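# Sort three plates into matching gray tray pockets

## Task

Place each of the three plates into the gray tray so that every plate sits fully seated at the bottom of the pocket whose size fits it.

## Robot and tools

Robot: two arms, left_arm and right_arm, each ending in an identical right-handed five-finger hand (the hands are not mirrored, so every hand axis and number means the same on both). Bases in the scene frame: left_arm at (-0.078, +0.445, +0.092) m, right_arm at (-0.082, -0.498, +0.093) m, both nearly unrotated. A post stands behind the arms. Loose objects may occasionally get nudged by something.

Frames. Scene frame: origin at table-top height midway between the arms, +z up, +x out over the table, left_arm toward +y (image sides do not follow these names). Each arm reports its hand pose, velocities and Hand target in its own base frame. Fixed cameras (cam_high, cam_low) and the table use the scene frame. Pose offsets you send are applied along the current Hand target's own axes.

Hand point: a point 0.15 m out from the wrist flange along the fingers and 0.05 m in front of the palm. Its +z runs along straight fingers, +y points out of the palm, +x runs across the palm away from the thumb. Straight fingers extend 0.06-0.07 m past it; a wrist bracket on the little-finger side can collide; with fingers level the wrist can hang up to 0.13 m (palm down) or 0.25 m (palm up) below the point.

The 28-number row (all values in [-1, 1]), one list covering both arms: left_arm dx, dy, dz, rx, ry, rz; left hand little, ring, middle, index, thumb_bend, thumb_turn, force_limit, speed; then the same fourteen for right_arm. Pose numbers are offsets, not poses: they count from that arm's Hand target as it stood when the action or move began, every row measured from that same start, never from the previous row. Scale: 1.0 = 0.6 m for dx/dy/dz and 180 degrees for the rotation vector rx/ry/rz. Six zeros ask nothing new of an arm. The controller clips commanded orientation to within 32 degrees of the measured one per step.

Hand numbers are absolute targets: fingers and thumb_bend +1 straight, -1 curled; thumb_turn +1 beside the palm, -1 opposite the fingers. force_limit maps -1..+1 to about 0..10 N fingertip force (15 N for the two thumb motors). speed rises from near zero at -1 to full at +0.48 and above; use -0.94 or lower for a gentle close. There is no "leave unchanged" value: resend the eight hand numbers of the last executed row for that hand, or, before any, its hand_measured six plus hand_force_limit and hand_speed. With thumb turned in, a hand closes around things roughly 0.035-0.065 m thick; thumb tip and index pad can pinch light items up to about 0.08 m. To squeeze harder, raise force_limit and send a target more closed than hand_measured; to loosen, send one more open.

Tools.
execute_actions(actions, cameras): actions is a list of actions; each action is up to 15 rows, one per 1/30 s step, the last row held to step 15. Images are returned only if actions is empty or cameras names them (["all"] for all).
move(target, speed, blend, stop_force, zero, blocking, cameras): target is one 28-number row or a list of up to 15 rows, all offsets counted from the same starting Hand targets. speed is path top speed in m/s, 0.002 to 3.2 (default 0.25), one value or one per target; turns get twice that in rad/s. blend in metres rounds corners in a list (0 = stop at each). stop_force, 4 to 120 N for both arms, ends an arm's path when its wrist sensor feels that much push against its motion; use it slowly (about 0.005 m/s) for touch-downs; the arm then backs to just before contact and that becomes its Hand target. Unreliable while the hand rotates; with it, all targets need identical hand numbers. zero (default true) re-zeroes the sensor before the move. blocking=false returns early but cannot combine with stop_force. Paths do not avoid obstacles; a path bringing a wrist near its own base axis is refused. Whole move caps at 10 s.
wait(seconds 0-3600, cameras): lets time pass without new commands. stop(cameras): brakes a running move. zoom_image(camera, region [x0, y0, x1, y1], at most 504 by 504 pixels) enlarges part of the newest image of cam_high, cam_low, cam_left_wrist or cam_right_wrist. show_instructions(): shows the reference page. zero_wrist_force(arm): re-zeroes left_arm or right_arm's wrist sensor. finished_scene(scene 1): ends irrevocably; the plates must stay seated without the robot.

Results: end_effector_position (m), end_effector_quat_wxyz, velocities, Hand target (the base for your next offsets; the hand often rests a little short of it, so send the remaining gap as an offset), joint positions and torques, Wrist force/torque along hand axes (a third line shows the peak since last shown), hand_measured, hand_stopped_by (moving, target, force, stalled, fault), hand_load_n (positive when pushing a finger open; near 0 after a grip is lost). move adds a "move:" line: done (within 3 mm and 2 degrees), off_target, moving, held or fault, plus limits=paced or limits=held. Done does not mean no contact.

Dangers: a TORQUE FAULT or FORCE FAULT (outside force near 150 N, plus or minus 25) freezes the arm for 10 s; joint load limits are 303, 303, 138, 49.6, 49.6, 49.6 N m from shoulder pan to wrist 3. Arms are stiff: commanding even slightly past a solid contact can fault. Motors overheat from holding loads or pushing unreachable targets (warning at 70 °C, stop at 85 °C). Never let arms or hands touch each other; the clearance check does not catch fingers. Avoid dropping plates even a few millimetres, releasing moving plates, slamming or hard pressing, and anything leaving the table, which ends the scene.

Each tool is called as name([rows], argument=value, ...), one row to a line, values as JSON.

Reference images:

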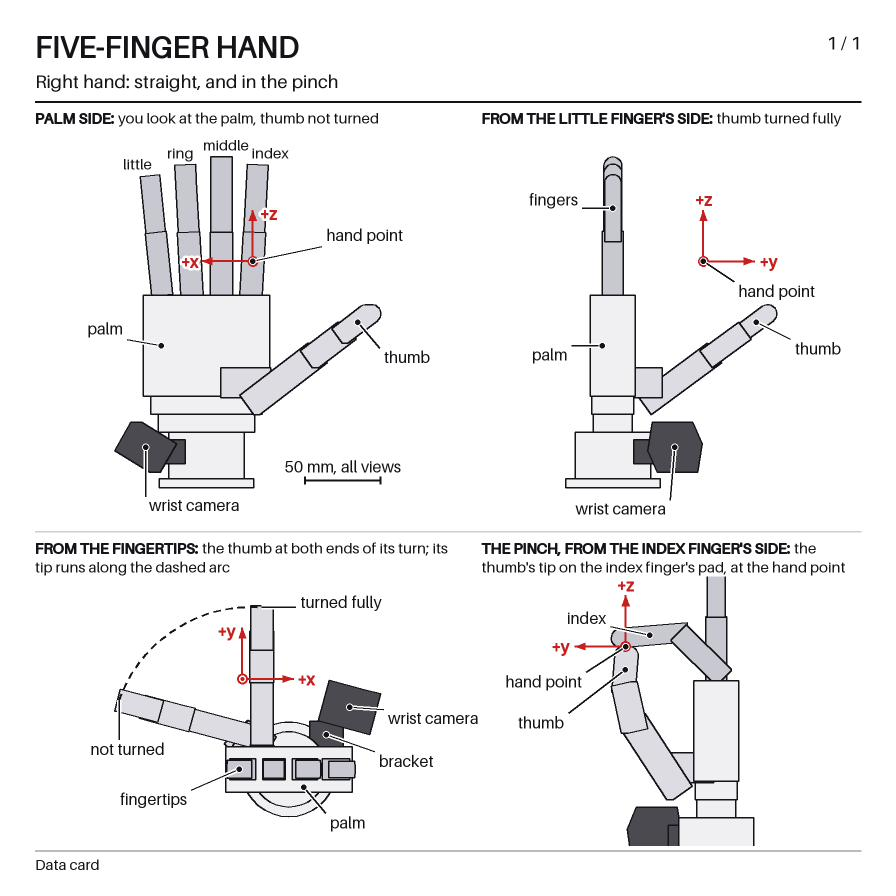

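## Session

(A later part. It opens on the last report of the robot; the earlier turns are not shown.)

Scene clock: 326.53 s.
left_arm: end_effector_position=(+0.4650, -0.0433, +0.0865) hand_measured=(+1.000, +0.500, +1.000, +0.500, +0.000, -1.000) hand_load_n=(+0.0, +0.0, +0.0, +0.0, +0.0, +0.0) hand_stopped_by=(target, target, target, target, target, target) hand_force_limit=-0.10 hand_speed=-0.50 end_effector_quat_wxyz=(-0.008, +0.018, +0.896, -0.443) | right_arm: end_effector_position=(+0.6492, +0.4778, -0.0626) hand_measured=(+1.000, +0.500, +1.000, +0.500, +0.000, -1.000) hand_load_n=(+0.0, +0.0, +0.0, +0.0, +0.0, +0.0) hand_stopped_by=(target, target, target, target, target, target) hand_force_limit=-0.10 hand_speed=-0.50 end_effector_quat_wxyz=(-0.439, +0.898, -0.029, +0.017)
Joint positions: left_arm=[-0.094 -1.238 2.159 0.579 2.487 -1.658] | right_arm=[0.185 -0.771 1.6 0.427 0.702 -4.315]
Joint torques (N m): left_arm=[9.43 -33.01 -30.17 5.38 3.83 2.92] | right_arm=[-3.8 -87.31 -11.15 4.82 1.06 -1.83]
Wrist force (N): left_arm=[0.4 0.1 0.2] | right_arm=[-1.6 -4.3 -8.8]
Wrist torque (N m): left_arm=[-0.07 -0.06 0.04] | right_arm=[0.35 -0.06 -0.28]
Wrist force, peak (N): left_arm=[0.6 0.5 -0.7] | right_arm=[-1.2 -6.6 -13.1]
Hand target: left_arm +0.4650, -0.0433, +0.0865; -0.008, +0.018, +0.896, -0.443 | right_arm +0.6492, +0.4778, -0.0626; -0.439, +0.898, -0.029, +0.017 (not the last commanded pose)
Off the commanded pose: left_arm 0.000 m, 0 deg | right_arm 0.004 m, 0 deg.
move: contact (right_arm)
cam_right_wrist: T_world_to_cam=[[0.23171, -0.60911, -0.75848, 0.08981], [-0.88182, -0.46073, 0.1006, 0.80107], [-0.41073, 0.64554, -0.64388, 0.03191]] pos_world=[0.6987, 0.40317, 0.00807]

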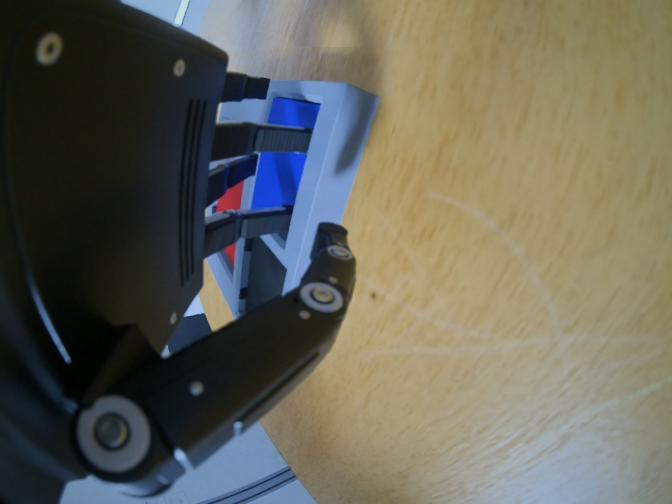

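move([
  [0,0,0,0,0,0,1,0.5,1,0.5,0,-1,-0.1,-0.5,0,-0.0185,-0.0142,0,0,0,1,0.5,1,0.5,0,-1,-0.1,-0.5],
  [0,0,0,0,0,0,1,0.5,1,0.5,0,-1,-0.1,-0.5,0,-0.0511,0.028,0,0,0,1,0.5,1,0.5,0,-1,-0.1,-0.5],
], speed=0.06, blend=[0.004,0], cameras=["cam_right_wrist"])

move(target=[0,0,0,0,0,0,1,0.5,1,0.5,0,-1,-0.1,-0.5,0,0.0259,0.0198,0,0,0,1,0.5,1,0.5,0,-1,-0.1,-0.5], speed=0.006, stop_force=10, cameras=["cam_right_wrist"])

Scene clock: 329.47 s.
left_arm: end_effector_position=(+0.4650, -0.0433, +0.0865) hand_measured=(+1.000, +0.500, +1.000, +0.500, +0.000, -1.000) hand_load_n=(+0.0, +0.0, +0.0, +0.0, +0.5, +0.0) hand_stopped_by=(target, target, target, target, target, target) hand_force_limit=-0.10 hand_speed=-0.50 end_effector_quat_wxyz=(-0.008, +0.018, +0.896, -0.443) | right_arm: end_effector_position=(+0.6513, +0.5098, -0.0487) hand_measured=(+1.000, +0.500, +1.000, +0.500, +0.000, -1.000) hand_load_n=(+0.0, +0.0, +0.0, +0.0, +0.0, +0.0) hand_stopped_by=(target, target, target, target, target, target) hand_force_limit=-0.10 hand_speed=-0.50 end_effector_quat_wxyz=(-0.439, +0.898, -0.029, +0.017)
Joint positions: left_arm=[-0.094 -1.238 2.159 0.579 2.487 -1.658] | right_arm=[0.228 -0.778 1.565 0.421 0.716 -4.253]
Joint torques (N m): left_arm=[10.42 -34.95 -29.19 5.4 3.8 3.06] | right_arm=[11.43 -61.36 -37.04 0.91 1.02 1.94]
Wrist force (N): left_arm=[0.3 0.3 -0.4] | right_arm=[-0.3 1.7 -0.2]
Wrist torque (N m): left_arm=[0.01 -0.03 0.04] | right_arm=[-0.14 -0.28 -0.43]
Wrist force, peak (N): left_arm=[0.7 0.5 0.7] | right_arm=[-1.6 -4.2 -9.1]
Hand target: left_arm +0.4650, -0.0433, +0.0865; -0.008, +0.018, +0.896, -0.443 | right_arm +0.6513, +0.5098, -0.0487; -0.439, +0.898, -0.029, +0.017
Off the commanded pose: left_arm 0.000 m, 0 deg | right_arm 0.000 m, 0 deg.
move: done
cam_right_wrist: T_world_to_cam=[[0.23173, -0.60915, -0.75845, 0.11935], [-0.8818, -0.46076, 0.10063, 0.81626], [-0.41076, 0.64548, -0.64392, 0.02111]] pos_world=[0.7008, 0.43517, 0.02197]

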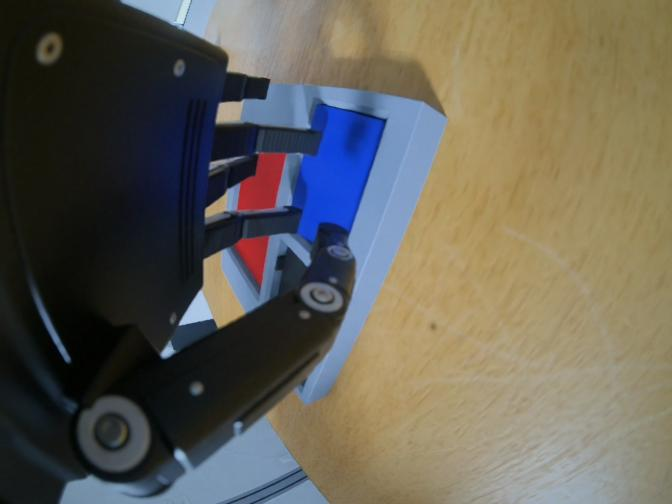

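Scene clock: 333.10 s.
left_arm: end_effector_position=(+0.4650, -0.0433, +0.0865) hand_measured=(+1.000, +0.500, +1.000, +0.500, +0.000, -1.000) hand_load_n=(+0.0, +0.0, +0.0, +0.0, +0.0, +0.0) hand_stopped_by=(target, target, target, target, target, target) hand_force_limit=-0.10 hand_speed=-0.50 end_effector_quat_wxyz=(-0.008, +0.018, +0.896, -0.443) | right_arm: end_effector_position=(+0.6514, +0.5097, -0.0634) hand_measured=(+1.000, +0.500, +1.000, +0.500, +0.000, -1.000) hand_load_n=(+0.0, +0.0, -0.5, +0.0, +0.0, +0.0) hand_stopped_by=(target, target, target, target, target, target) hand_force_limit=-0.10 hand_speed=-0.50 end_effector_quat_wxyz=(-0.439, +0.898, -0.029, +0.017)
Joint positions: left_arm=[-0.094 -1.238 2.159 0.579 2.487 -1.658] | right_arm=[0.228 -0.76 1.566 0.403 0.716 -4.253]
Joint torques (N m): left_arm=[10.92 -34.36 -29.68 5.26 3.63 3.16] | right_arm=[-4.75 -88.96 -11.27 4.91 1.93 -2.24]
Wrist force (N): left_arm=[0.3 0.2 0.4] | right_arm=[-1.5 -4.1 -8.1]
Wrist torque (N m): left_arm=[-0.05 -0.06 0.04] | right_arm=[0.30 -0.06 -0.56]
Wrist force, peak (N): left_arm=[0.8 0.4 0.3] | right_arm=[-1.3 -7.7 -13.0]
Hand target: left_arm +0.4650, -0.0433, +0.0865; -0.008, +0.018, +0.896, -0.443 | right_arm +0.6514, +0.5097, -0.0634; -0.439, +0.898, -0.029, +0.017 (not the last commanded pose)
Off the commanded pose: left_arm 0.000 m, 0 deg | right_arm 0.005 m, 0 deg.
move: contact (right_arm)
cam_right_wrist: T_world_to_cam=[[0.23164, -0.60914, -0.75848, 0.10811], [-0.88184, -0.46068, 0.10066, 0.81778], [-0.41073, 0.64554, -0.64388, 0.01164]] pos_world=[0.7009, 0.43507, 0.00717]

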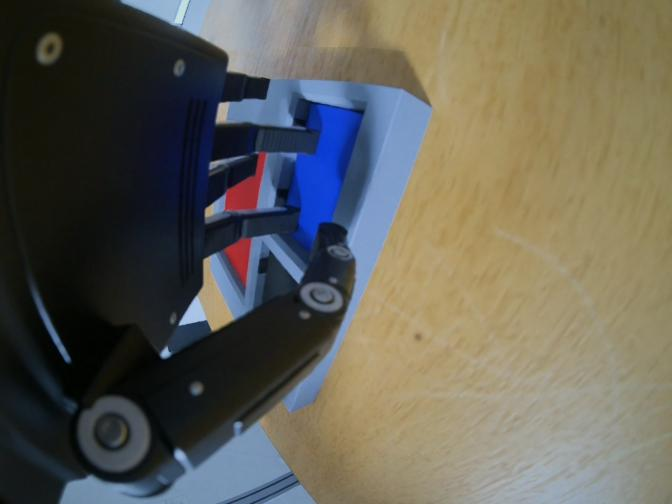

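move([
  [0,0,0,0,0,0,1,0.5,1,0.5,0,-1,-0.1,-0.5,0,-0.0185,-0.0142,0,0,0,1,0.5,1,0.5,0,-1,-0.1,-0.5],
  [0,0,0,0,0,0,1,0.5,1,0.5,0,-1,-0.1,-0.5,0,0.014,-0.0564,0,0,0,1,0.5,1,0.5,0,-1,-0.1,-0.5],
], speed=0.06, blend=[0.004,0], cameras=["cam_right_wrist"])

move(target=[0,0,0,0,0,0,1,0.5,1,0.5,0,-1,-0.1,-0.5,0,0.0259,0.0198,0,0,0,1,0.5,1,0.5,0,-1,-0.1,-0.5], speed=0.006, stop_force=12, cameras=["cam_right_wrist"])

Scene clock: 335.90 s.
left_arm: end_effector_position=(+0.4650, -0.0433, +0.0865) hand_measured=(+1.000, +0.500, +1.000, +0.500, +0.000, -1.000) hand_load_n=(+0.0, +0.0, -0.5, +0.0, +0.0, +0.0) hand_stopped_by=(target, target, target, target, target, target) hand_force_limit=-0.10 hand_speed=-0.50 end_effector_quat_wxyz=(-0.008, +0.018, +0.896, -0.443) | right_arm: end_effector_position=(+0.6492, +0.4780, -0.0493) hand_measured=(+1.000, +0.500, +1.000, +0.500, +0.000, -1.000) hand_load_n=(+0.0, +0.0, +0.0, +0.0, +0.0, +0.0) hand_stopped_by=(target, target, target, target, target, target) hand_force_limit=-0.10 hand_speed=-0.50 end_effector_quat_wxyz=(-0.439, +0.898, -0.029, +0.017)
Joint positions: left_arm=[-0.094 -1.238 2.159 0.579 2.487 -1.658] | right_arm=[0.185 -0.787 1.599 0.443 0.702 -4.315]
Joint torques (N m): left_arm=[9.54 -34.14 -30.37 5.2 3.74 3.08] | right_arm=[-11.62 -92.96 -11.9 5.84 -3.55 -2.36]
Wrist force (N): left_arm=[0.3 0.1 0.0] | right_arm=[-1.0 1.4 -0.2]
Wrist torque (N m): left_arm=[-0.05 -0.03 0.03] | right_arm=[-0.16 -0.17 -0.16]
Wrist force, peak (N): left_arm=[0.9 0.5 0.0] | right_arm=[-1.6 -4.2 -8.8]
Hand target: left_arm +0.4650, -0.0433, +0.0865; -0.008, +0.018, +0.896, -0.443 | right_arm +0.6492, +0.4779, -0.0493; -0.439, +0.898, -0.029, +0.017
Off the commanded pose: left_arm 0.000 m, 0 deg | right_arm 0.000 m, 0 deg.
move: done
cam_right_wrist: T_world_to_cam=[[0.23171, -0.60911, -0.75848, 0.10002], [-0.88182, -0.46073, 0.1006, 0.79982], [-0.41073, 0.64554, -0.64388, 0.04035]] pos_world=[0.6987, 0.40337, 0.02137]

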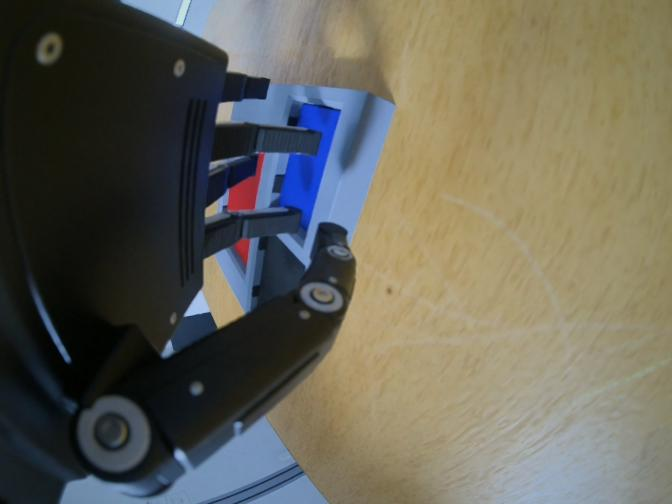

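Scene clock: 339.53 s.
left_arm: end_effector_position=(+0.4650, -0.0433, +0.0865) hand_measured=(+1.000, +0.500, +1.000, +0.500, +0.000, -1.000) hand_load_n=(+0.0, +0.0, +0.0, +0.0, +0.0, +0.0) hand_stopped_by=(target, target, target, target, target, target) hand_force_limit=-0.10 hand_speed=-0.50 end_effector_quat_wxyz=(-0.008, +0.018, +0.896, -0.443) | right_arm: end_effector_position=(+0.6493, +0.4778, -0.0640) hand_measured=(+1.000, +0.500, +1.000, +0.500, +0.000, -1.000) hand_load_n=(+0.0, +0.0, +0.0, -0.5, +0.0, +0.0) hand_stopped_by=(target, target, target, target, target, target) hand_force_limit=-0.10 hand_speed=-0.50 end_effector_quat_wxyz=(-0.439, +0.898, -0.029, +0.017)
Joint positions: left_arm=[-0.094 -1.238 2.159 0.579 2.487 -1.658] | right_arm=[0.185 -0.769 1.6 0.425 0.702 -4.315]
Joint torques (N m): left_arm=[9.71 -35.36 -30.04 5.29 3.76 3.08] | right_arm=[1.08 -87.77 -10.85 4.69 2.44 -1.79]
Wrist force (N): left_arm=[0.3 0.4 -0.5] | right_arm=[-1.9 -4.7 -8.7]
Wrist torque (N m): left_arm=[0.03 -0.03 0.05] | right_arm=[0.35 -0.09 -0.29]
Wrist force, peak (N): left_arm=[0.6 0.9 -0.1] | right_arm=[-1.2 -8.9 -14.8]
Hand target: left_arm +0.4650, -0.0433, +0.0865; -0.008, +0.018, +0.896, -0.443 | right_arm +0.6492, +0.4778, -0.0640; -0.439, +0.898, -0.029, +0.017 (not the last commanded pose)
Off the commanded pose: left_arm 0.000 m, 0 deg | right_arm 0.005 m, 0 deg.
move: contact (right_arm)
cam_right_wrist: T_world_to_cam=[[0.23168, -0.60906, -0.75853, 0.08875], [-0.88182, -0.46073, 0.10061, 0.80121], [-0.41076, 0.64558, -0.64382, 0.03101]] pos_world=[0.6987, 0.40317, 0.00667]

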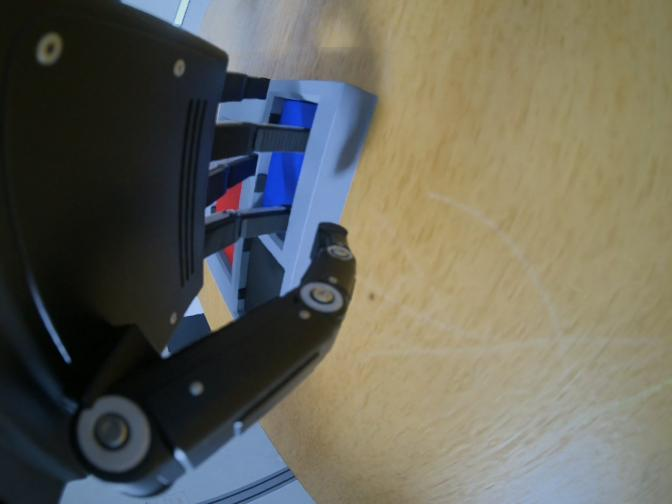

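move([
  [0,0,0,0,0,0,1,0.5,1,0.5,0,-1,-0.1,-0.5,0,-0.0185,-0.0142,0,0,0,1,0.5,1,0.5,0,-1,-0.1,-0.5],
  [0,0,0,0,0,0,1,0.5,1,0.5,0,-1,-0.1,-0.5,0,-0.0511,0.028,0,0,0,1,0.5,1,0.5,0,-1,-0.1,-0.5],
], speed=0.06, blend=[0.004,0])

move(target=[0,0,0,0,0,0,1,0.5,1,0.5,0,-1,-0.1,-0.5,0,0.0259,0.0198,0,0,0,1,0.5,1,0.5,0,-1,-0.1,-0.5], speed=0.006, stop_force=12)

Scene clock: 342.83 s.
left_arm: end_effector_position=(+0.4650, -0.0433, +0.0865) hand_measured=(+1.000, +0.500, +1.000, +0.500, +0.000, -1.000) hand_load_n=(+0.0, +0.0, +0.0, +0.5, +0.5, +0.0) hand_stopped_by=(target, target, target, target, target, target) hand_force_limit=-0.10 hand_speed=-0.50 end_effector_quat_wxyz=(-0.008, +0.018, +0.896, -0.443) | right_arm: end_effector_position=(+0.6513, +0.5097, -0.0501) hand_measured=(+1.000, +0.500, +1.000, +0.500, +0.000, -1.000) hand_load_n=(+0.0, +0.0, +0.0, +0.0, +0.0, +0.0) hand_stopped_by=(target, target, target, target, target, target) hand_force_limit=-0.10 hand_speed=-0.50 end_effector_quat_wxyz=(-0.439, +0.898, -0.029, +0.017)
Joint positions: left_arm=[-0.094 -1.238 2.159 0.579 2.487 -1.658] | right_arm=[0.228 -0.776 1.566 0.419 0.716 -4.253]
Joint torques (N m): left_arm=[10.62 -34.04 -29.53 4.97 3.79 3.13] | right_arm=[10.35 -60.01 -36.14 0.67 1.07 1.56]
Wrist force (N): left_arm=[0.5 -0.1 -0.3] | right_arm=[-0.8 1.9 -0.2]
Wrist torque (N m): left_arm=[-0.06 -0.06 0.04] | right_arm=[-0.11 -0.21 -0.45]
Wrist force, peak (N): left_arm=[0.9 0.3 -0.2] | right_arm=[-2.0 -4.8 -9.5]
Hand target: left_arm +0.4650, -0.0433, +0.0865; -0.008, +0.018, +0.896, -0.443 | right_arm +0.6513, +0.5098, -0.0501; -0.439, +0.898, -0.029, +0.017
Off the commanded pose: left_arm 0.000 m, 0 deg | right_arm 0.000 m, 0 deg.
move: done

Scene clock: 346.20 s.
left_arm: end_effector_position=(+0.4650, -0.0433, +0.0865) hand_measured=(+1.000, +0.500, +1.000, +0.500, +0.000, -1.000) hand_load_n=(+0.0, +0.0, +0.0, +0.0, +0.0, +0.0) hand_stopped_by=(target, target, target, target, target, target) hand_force_limit=-0.10 hand_speed=-0.50 end_effector_quat_wxyz=(-0.008, +0.018, +0.896, -0.443) | right_arm: end_effector_position=(+0.6514, +0.5097, -0.0632) hand_measured=(+1.000, +0.500, +1.000, +0.500, +0.000, -1.000) hand_load_n=(-0.5, +0.0, +0.0, +0.0, +0.0, +0.0) hand_stopped_by=(target, target, target, target, target, target) hand_force_limit=-0.10 hand_speed=-0.50 end_effector_quat_wxyz=(-0.439, +0.898, -0.029, +0.017)
Joint positions: left_arm=[-0.094 -1.238 2.159 0.579 2.487 -1.658] | right_arm=[0.228 -0.761 1.566 0.404 0.716 -4.253]
Joint torques (N m): left_arm=[11.14 -33.72 -29.47 5.03 3.86 2.97] | right_arm=[-1.23 -86.88 -12.35 4.49 2.85 -1.58]
Wrist force (N): left_arm=[0.3 0.3 -0.1] | right_arm=[-1.9 -5.9 -9.6]
Wrist torque (N m): left_arm=[-0.01 -0.04 0.04] | right_arm=[0.32 -0.04 -0.62]
Wrist force, peak (N): left_arm=[1.0 0.1 -0.3] | right_arm=[-1.8 -9.3 -14.7]
Hand target: left_arm +0.4650, -0.0433, +0.0865; -0.008, +0.018, +0.896, -0.443 | right_arm +0.6514, +0.5097, -0.0632; -0.439, +0.898, -0.029, +0.017 (not the last commanded pose)
Off the commanded pose: left_arm 0.000 m, 0 deg | right_arm 0.006 m, 0 deg.
move: contact (right_arm)

move([
  [0,0,0,0,0,0,1,0.5,1,0.5,0,-1,-0.1,-0.5,0,-0.0194,-0.01575,0,0,0,1,0.5,1,0.5,0,-1,-0.1,-0.5],
  [0,0,0,0,0,0,1,0.5,1,0.5,0,-1,-0.1,-0.5,0,-0.1293,-0.105,0,0,0,1,0.5,1,0.5,0,-1,-0.1,-0.5],
  [0,0,0,0,0,0,1,0.5,1,0.5,0,-1,-0.1,-0.5,0.1,-0.05,-0.35,0,0,0,1,0.5,1,0.5,0,-1,-0.1,-0.5],
], speed=0.12, blend=[0.005,0.03,0], cameras=["all"])

zoom_image(camera="cam_high", region=[420, 80, 560, 200])

Scene clock: 350.50 s.
left_arm: end_effector_position=(+0.4650, -0.0433, +0.0865) hand_measured=(+1.000, +0.500, +1.000, +0.500, +0.000, -1.000) hand_load_n=(+0.0, +0.0, -0.5, +0.0, +0.0, +0.0) hand_stopped_by=(target, target, target, target, target, target) hand_force_limit=-0.10 hand_speed=-0.50 end_effector_quat_wxyz=(-0.008, +0.018, +0.896, -0.443) | right_arm: end_effector_position=(+0.7007, +0.3587, +0.0898) hand_measured=(+1.000, +0.500, +1.000, +0.500, +0.000, -1.000) hand_load_n=(+0.0, +0.0, +0.0, +0.0, +0.0, +0.0) hand_stopped_by=(target, target, target, target, target, target) hand_force_limit=-0.10 hand_speed=-0.50 end_effector_quat_wxyz=(-0.439, +0.898, -0.029, +0.017)
Joint positions: left_arm=[-0.094 -1.238 2.159 0.579 2.487 -1.658] | right_arm=[0.013 -0.894 1.54 0.818 0.665 -4.583]
Joint torques (N m): left_arm=[9.14 -33.93 -29.62 5.13 3.75 2.99] | right_arm=[-11.71 -59.24 -40.53 6.13 -3.83 -2.45]
Wrist force (N): left_arm=[0.2 0.1 -0.1] | right_arm=[-0.6 1.5 -0.5]
Wrist torque (N m): left_arm=[-0.03 -0.02 0.03] | right_arm=[-0.16 -0.22 -0.15]
Wrist force, peak (N): left_arm=[1.1 0.3 -0.3] | right_arm=[-2.1 -5.7 -10.0]
Hand target: left_arm +0.4650, -0.0433, +0.0865; -0.008, +0.018, +0.896, -0.443 | right_arm +0.7007, +0.3587, +0.0897; -0.439, +0.898, -0.029, +0.017
Off the commanded pose: left_arm 0.000 m, 0 deg | right_arm 0.000 m, 0 deg.
move: done
cam_left_wrist: T_world_to_cam=[[-0.23423, 0.58971, -0.7729, 0.20266], [0.84891, 0.51153, 0.13301, -0.38254], [0.4738, -0.62497, -0.62042, -0.08214]] pos_world=[0.41113, 0.02484, 0.15656]
cam_right_wrist: T_world_to_cam=[[0.23178, -0.60907, -0.75849, 0.12079], [-0.8818, -0.46077, 0.10055, 0.77629], [-0.41073, 0.64554, -0.64388, 0.22801]] pos_world=[0.7502, 0.28407, 0.16037]

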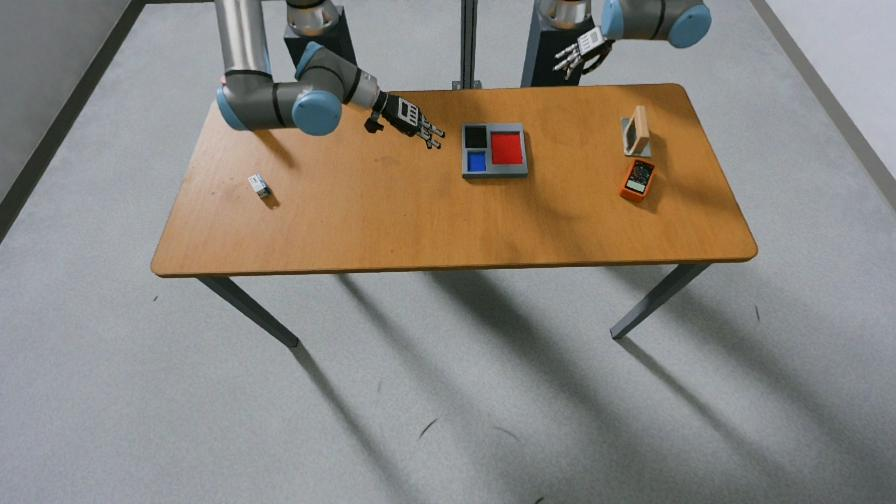

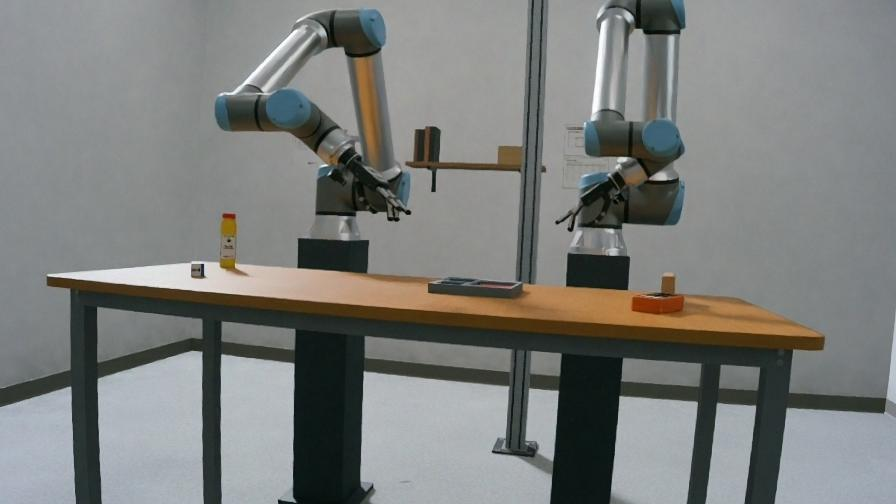

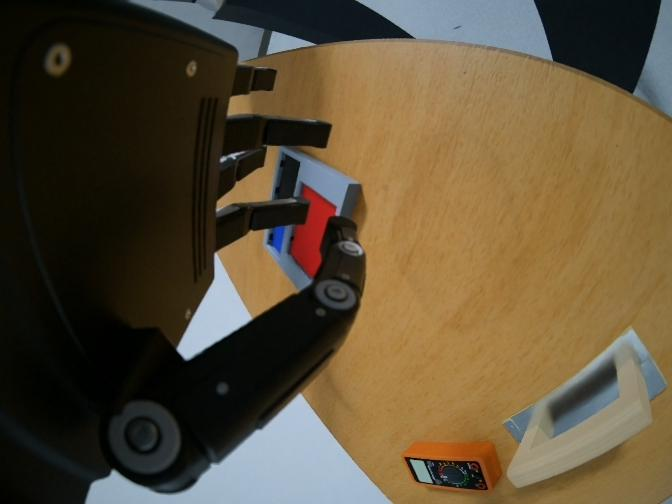

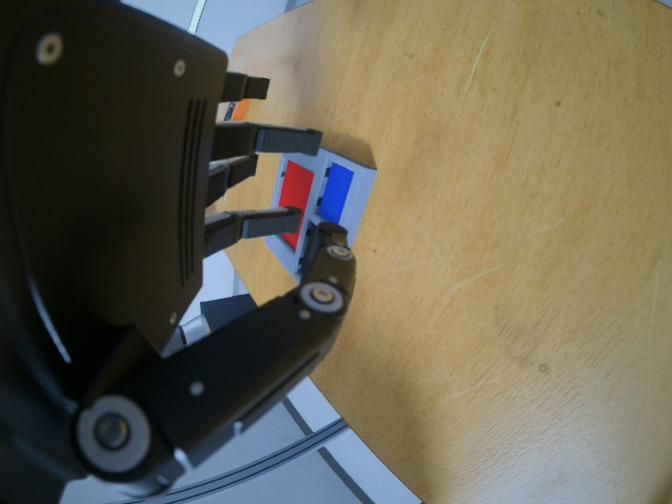

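Scaled by 3.600 from the camera's image (finer frame: 1280x720).

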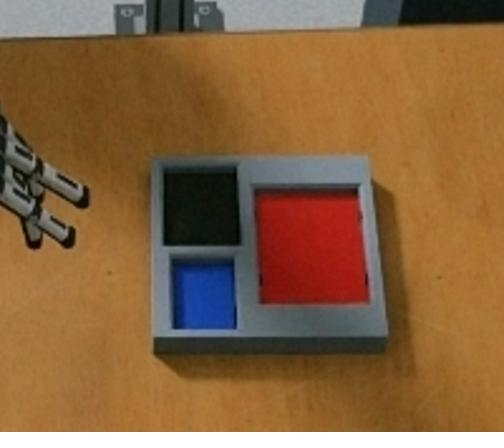

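zoom_image(camera="cam_right_wrist", region=[260, 140, 390, 290])

zoom_image(camera="cam_low", region=[415, 265, 535, 310])

zoom_image(camera="cam_left_wrist", region=[250, 140, 370, 290])

Scaled by 3.360 from the camera's image (finer frame: 960x720).

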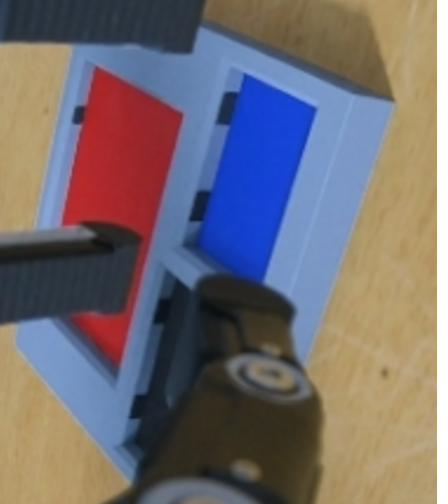

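Scaled by 4.200 from the camera's image (finer frame: 1280x720).

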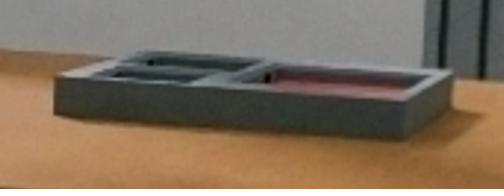

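Scaled by 3.360 from the camera's image (finer frame: 960x720).

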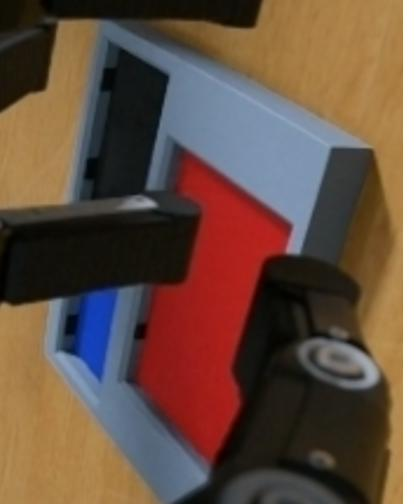

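finished_scene()

The scene is finished: the task was done.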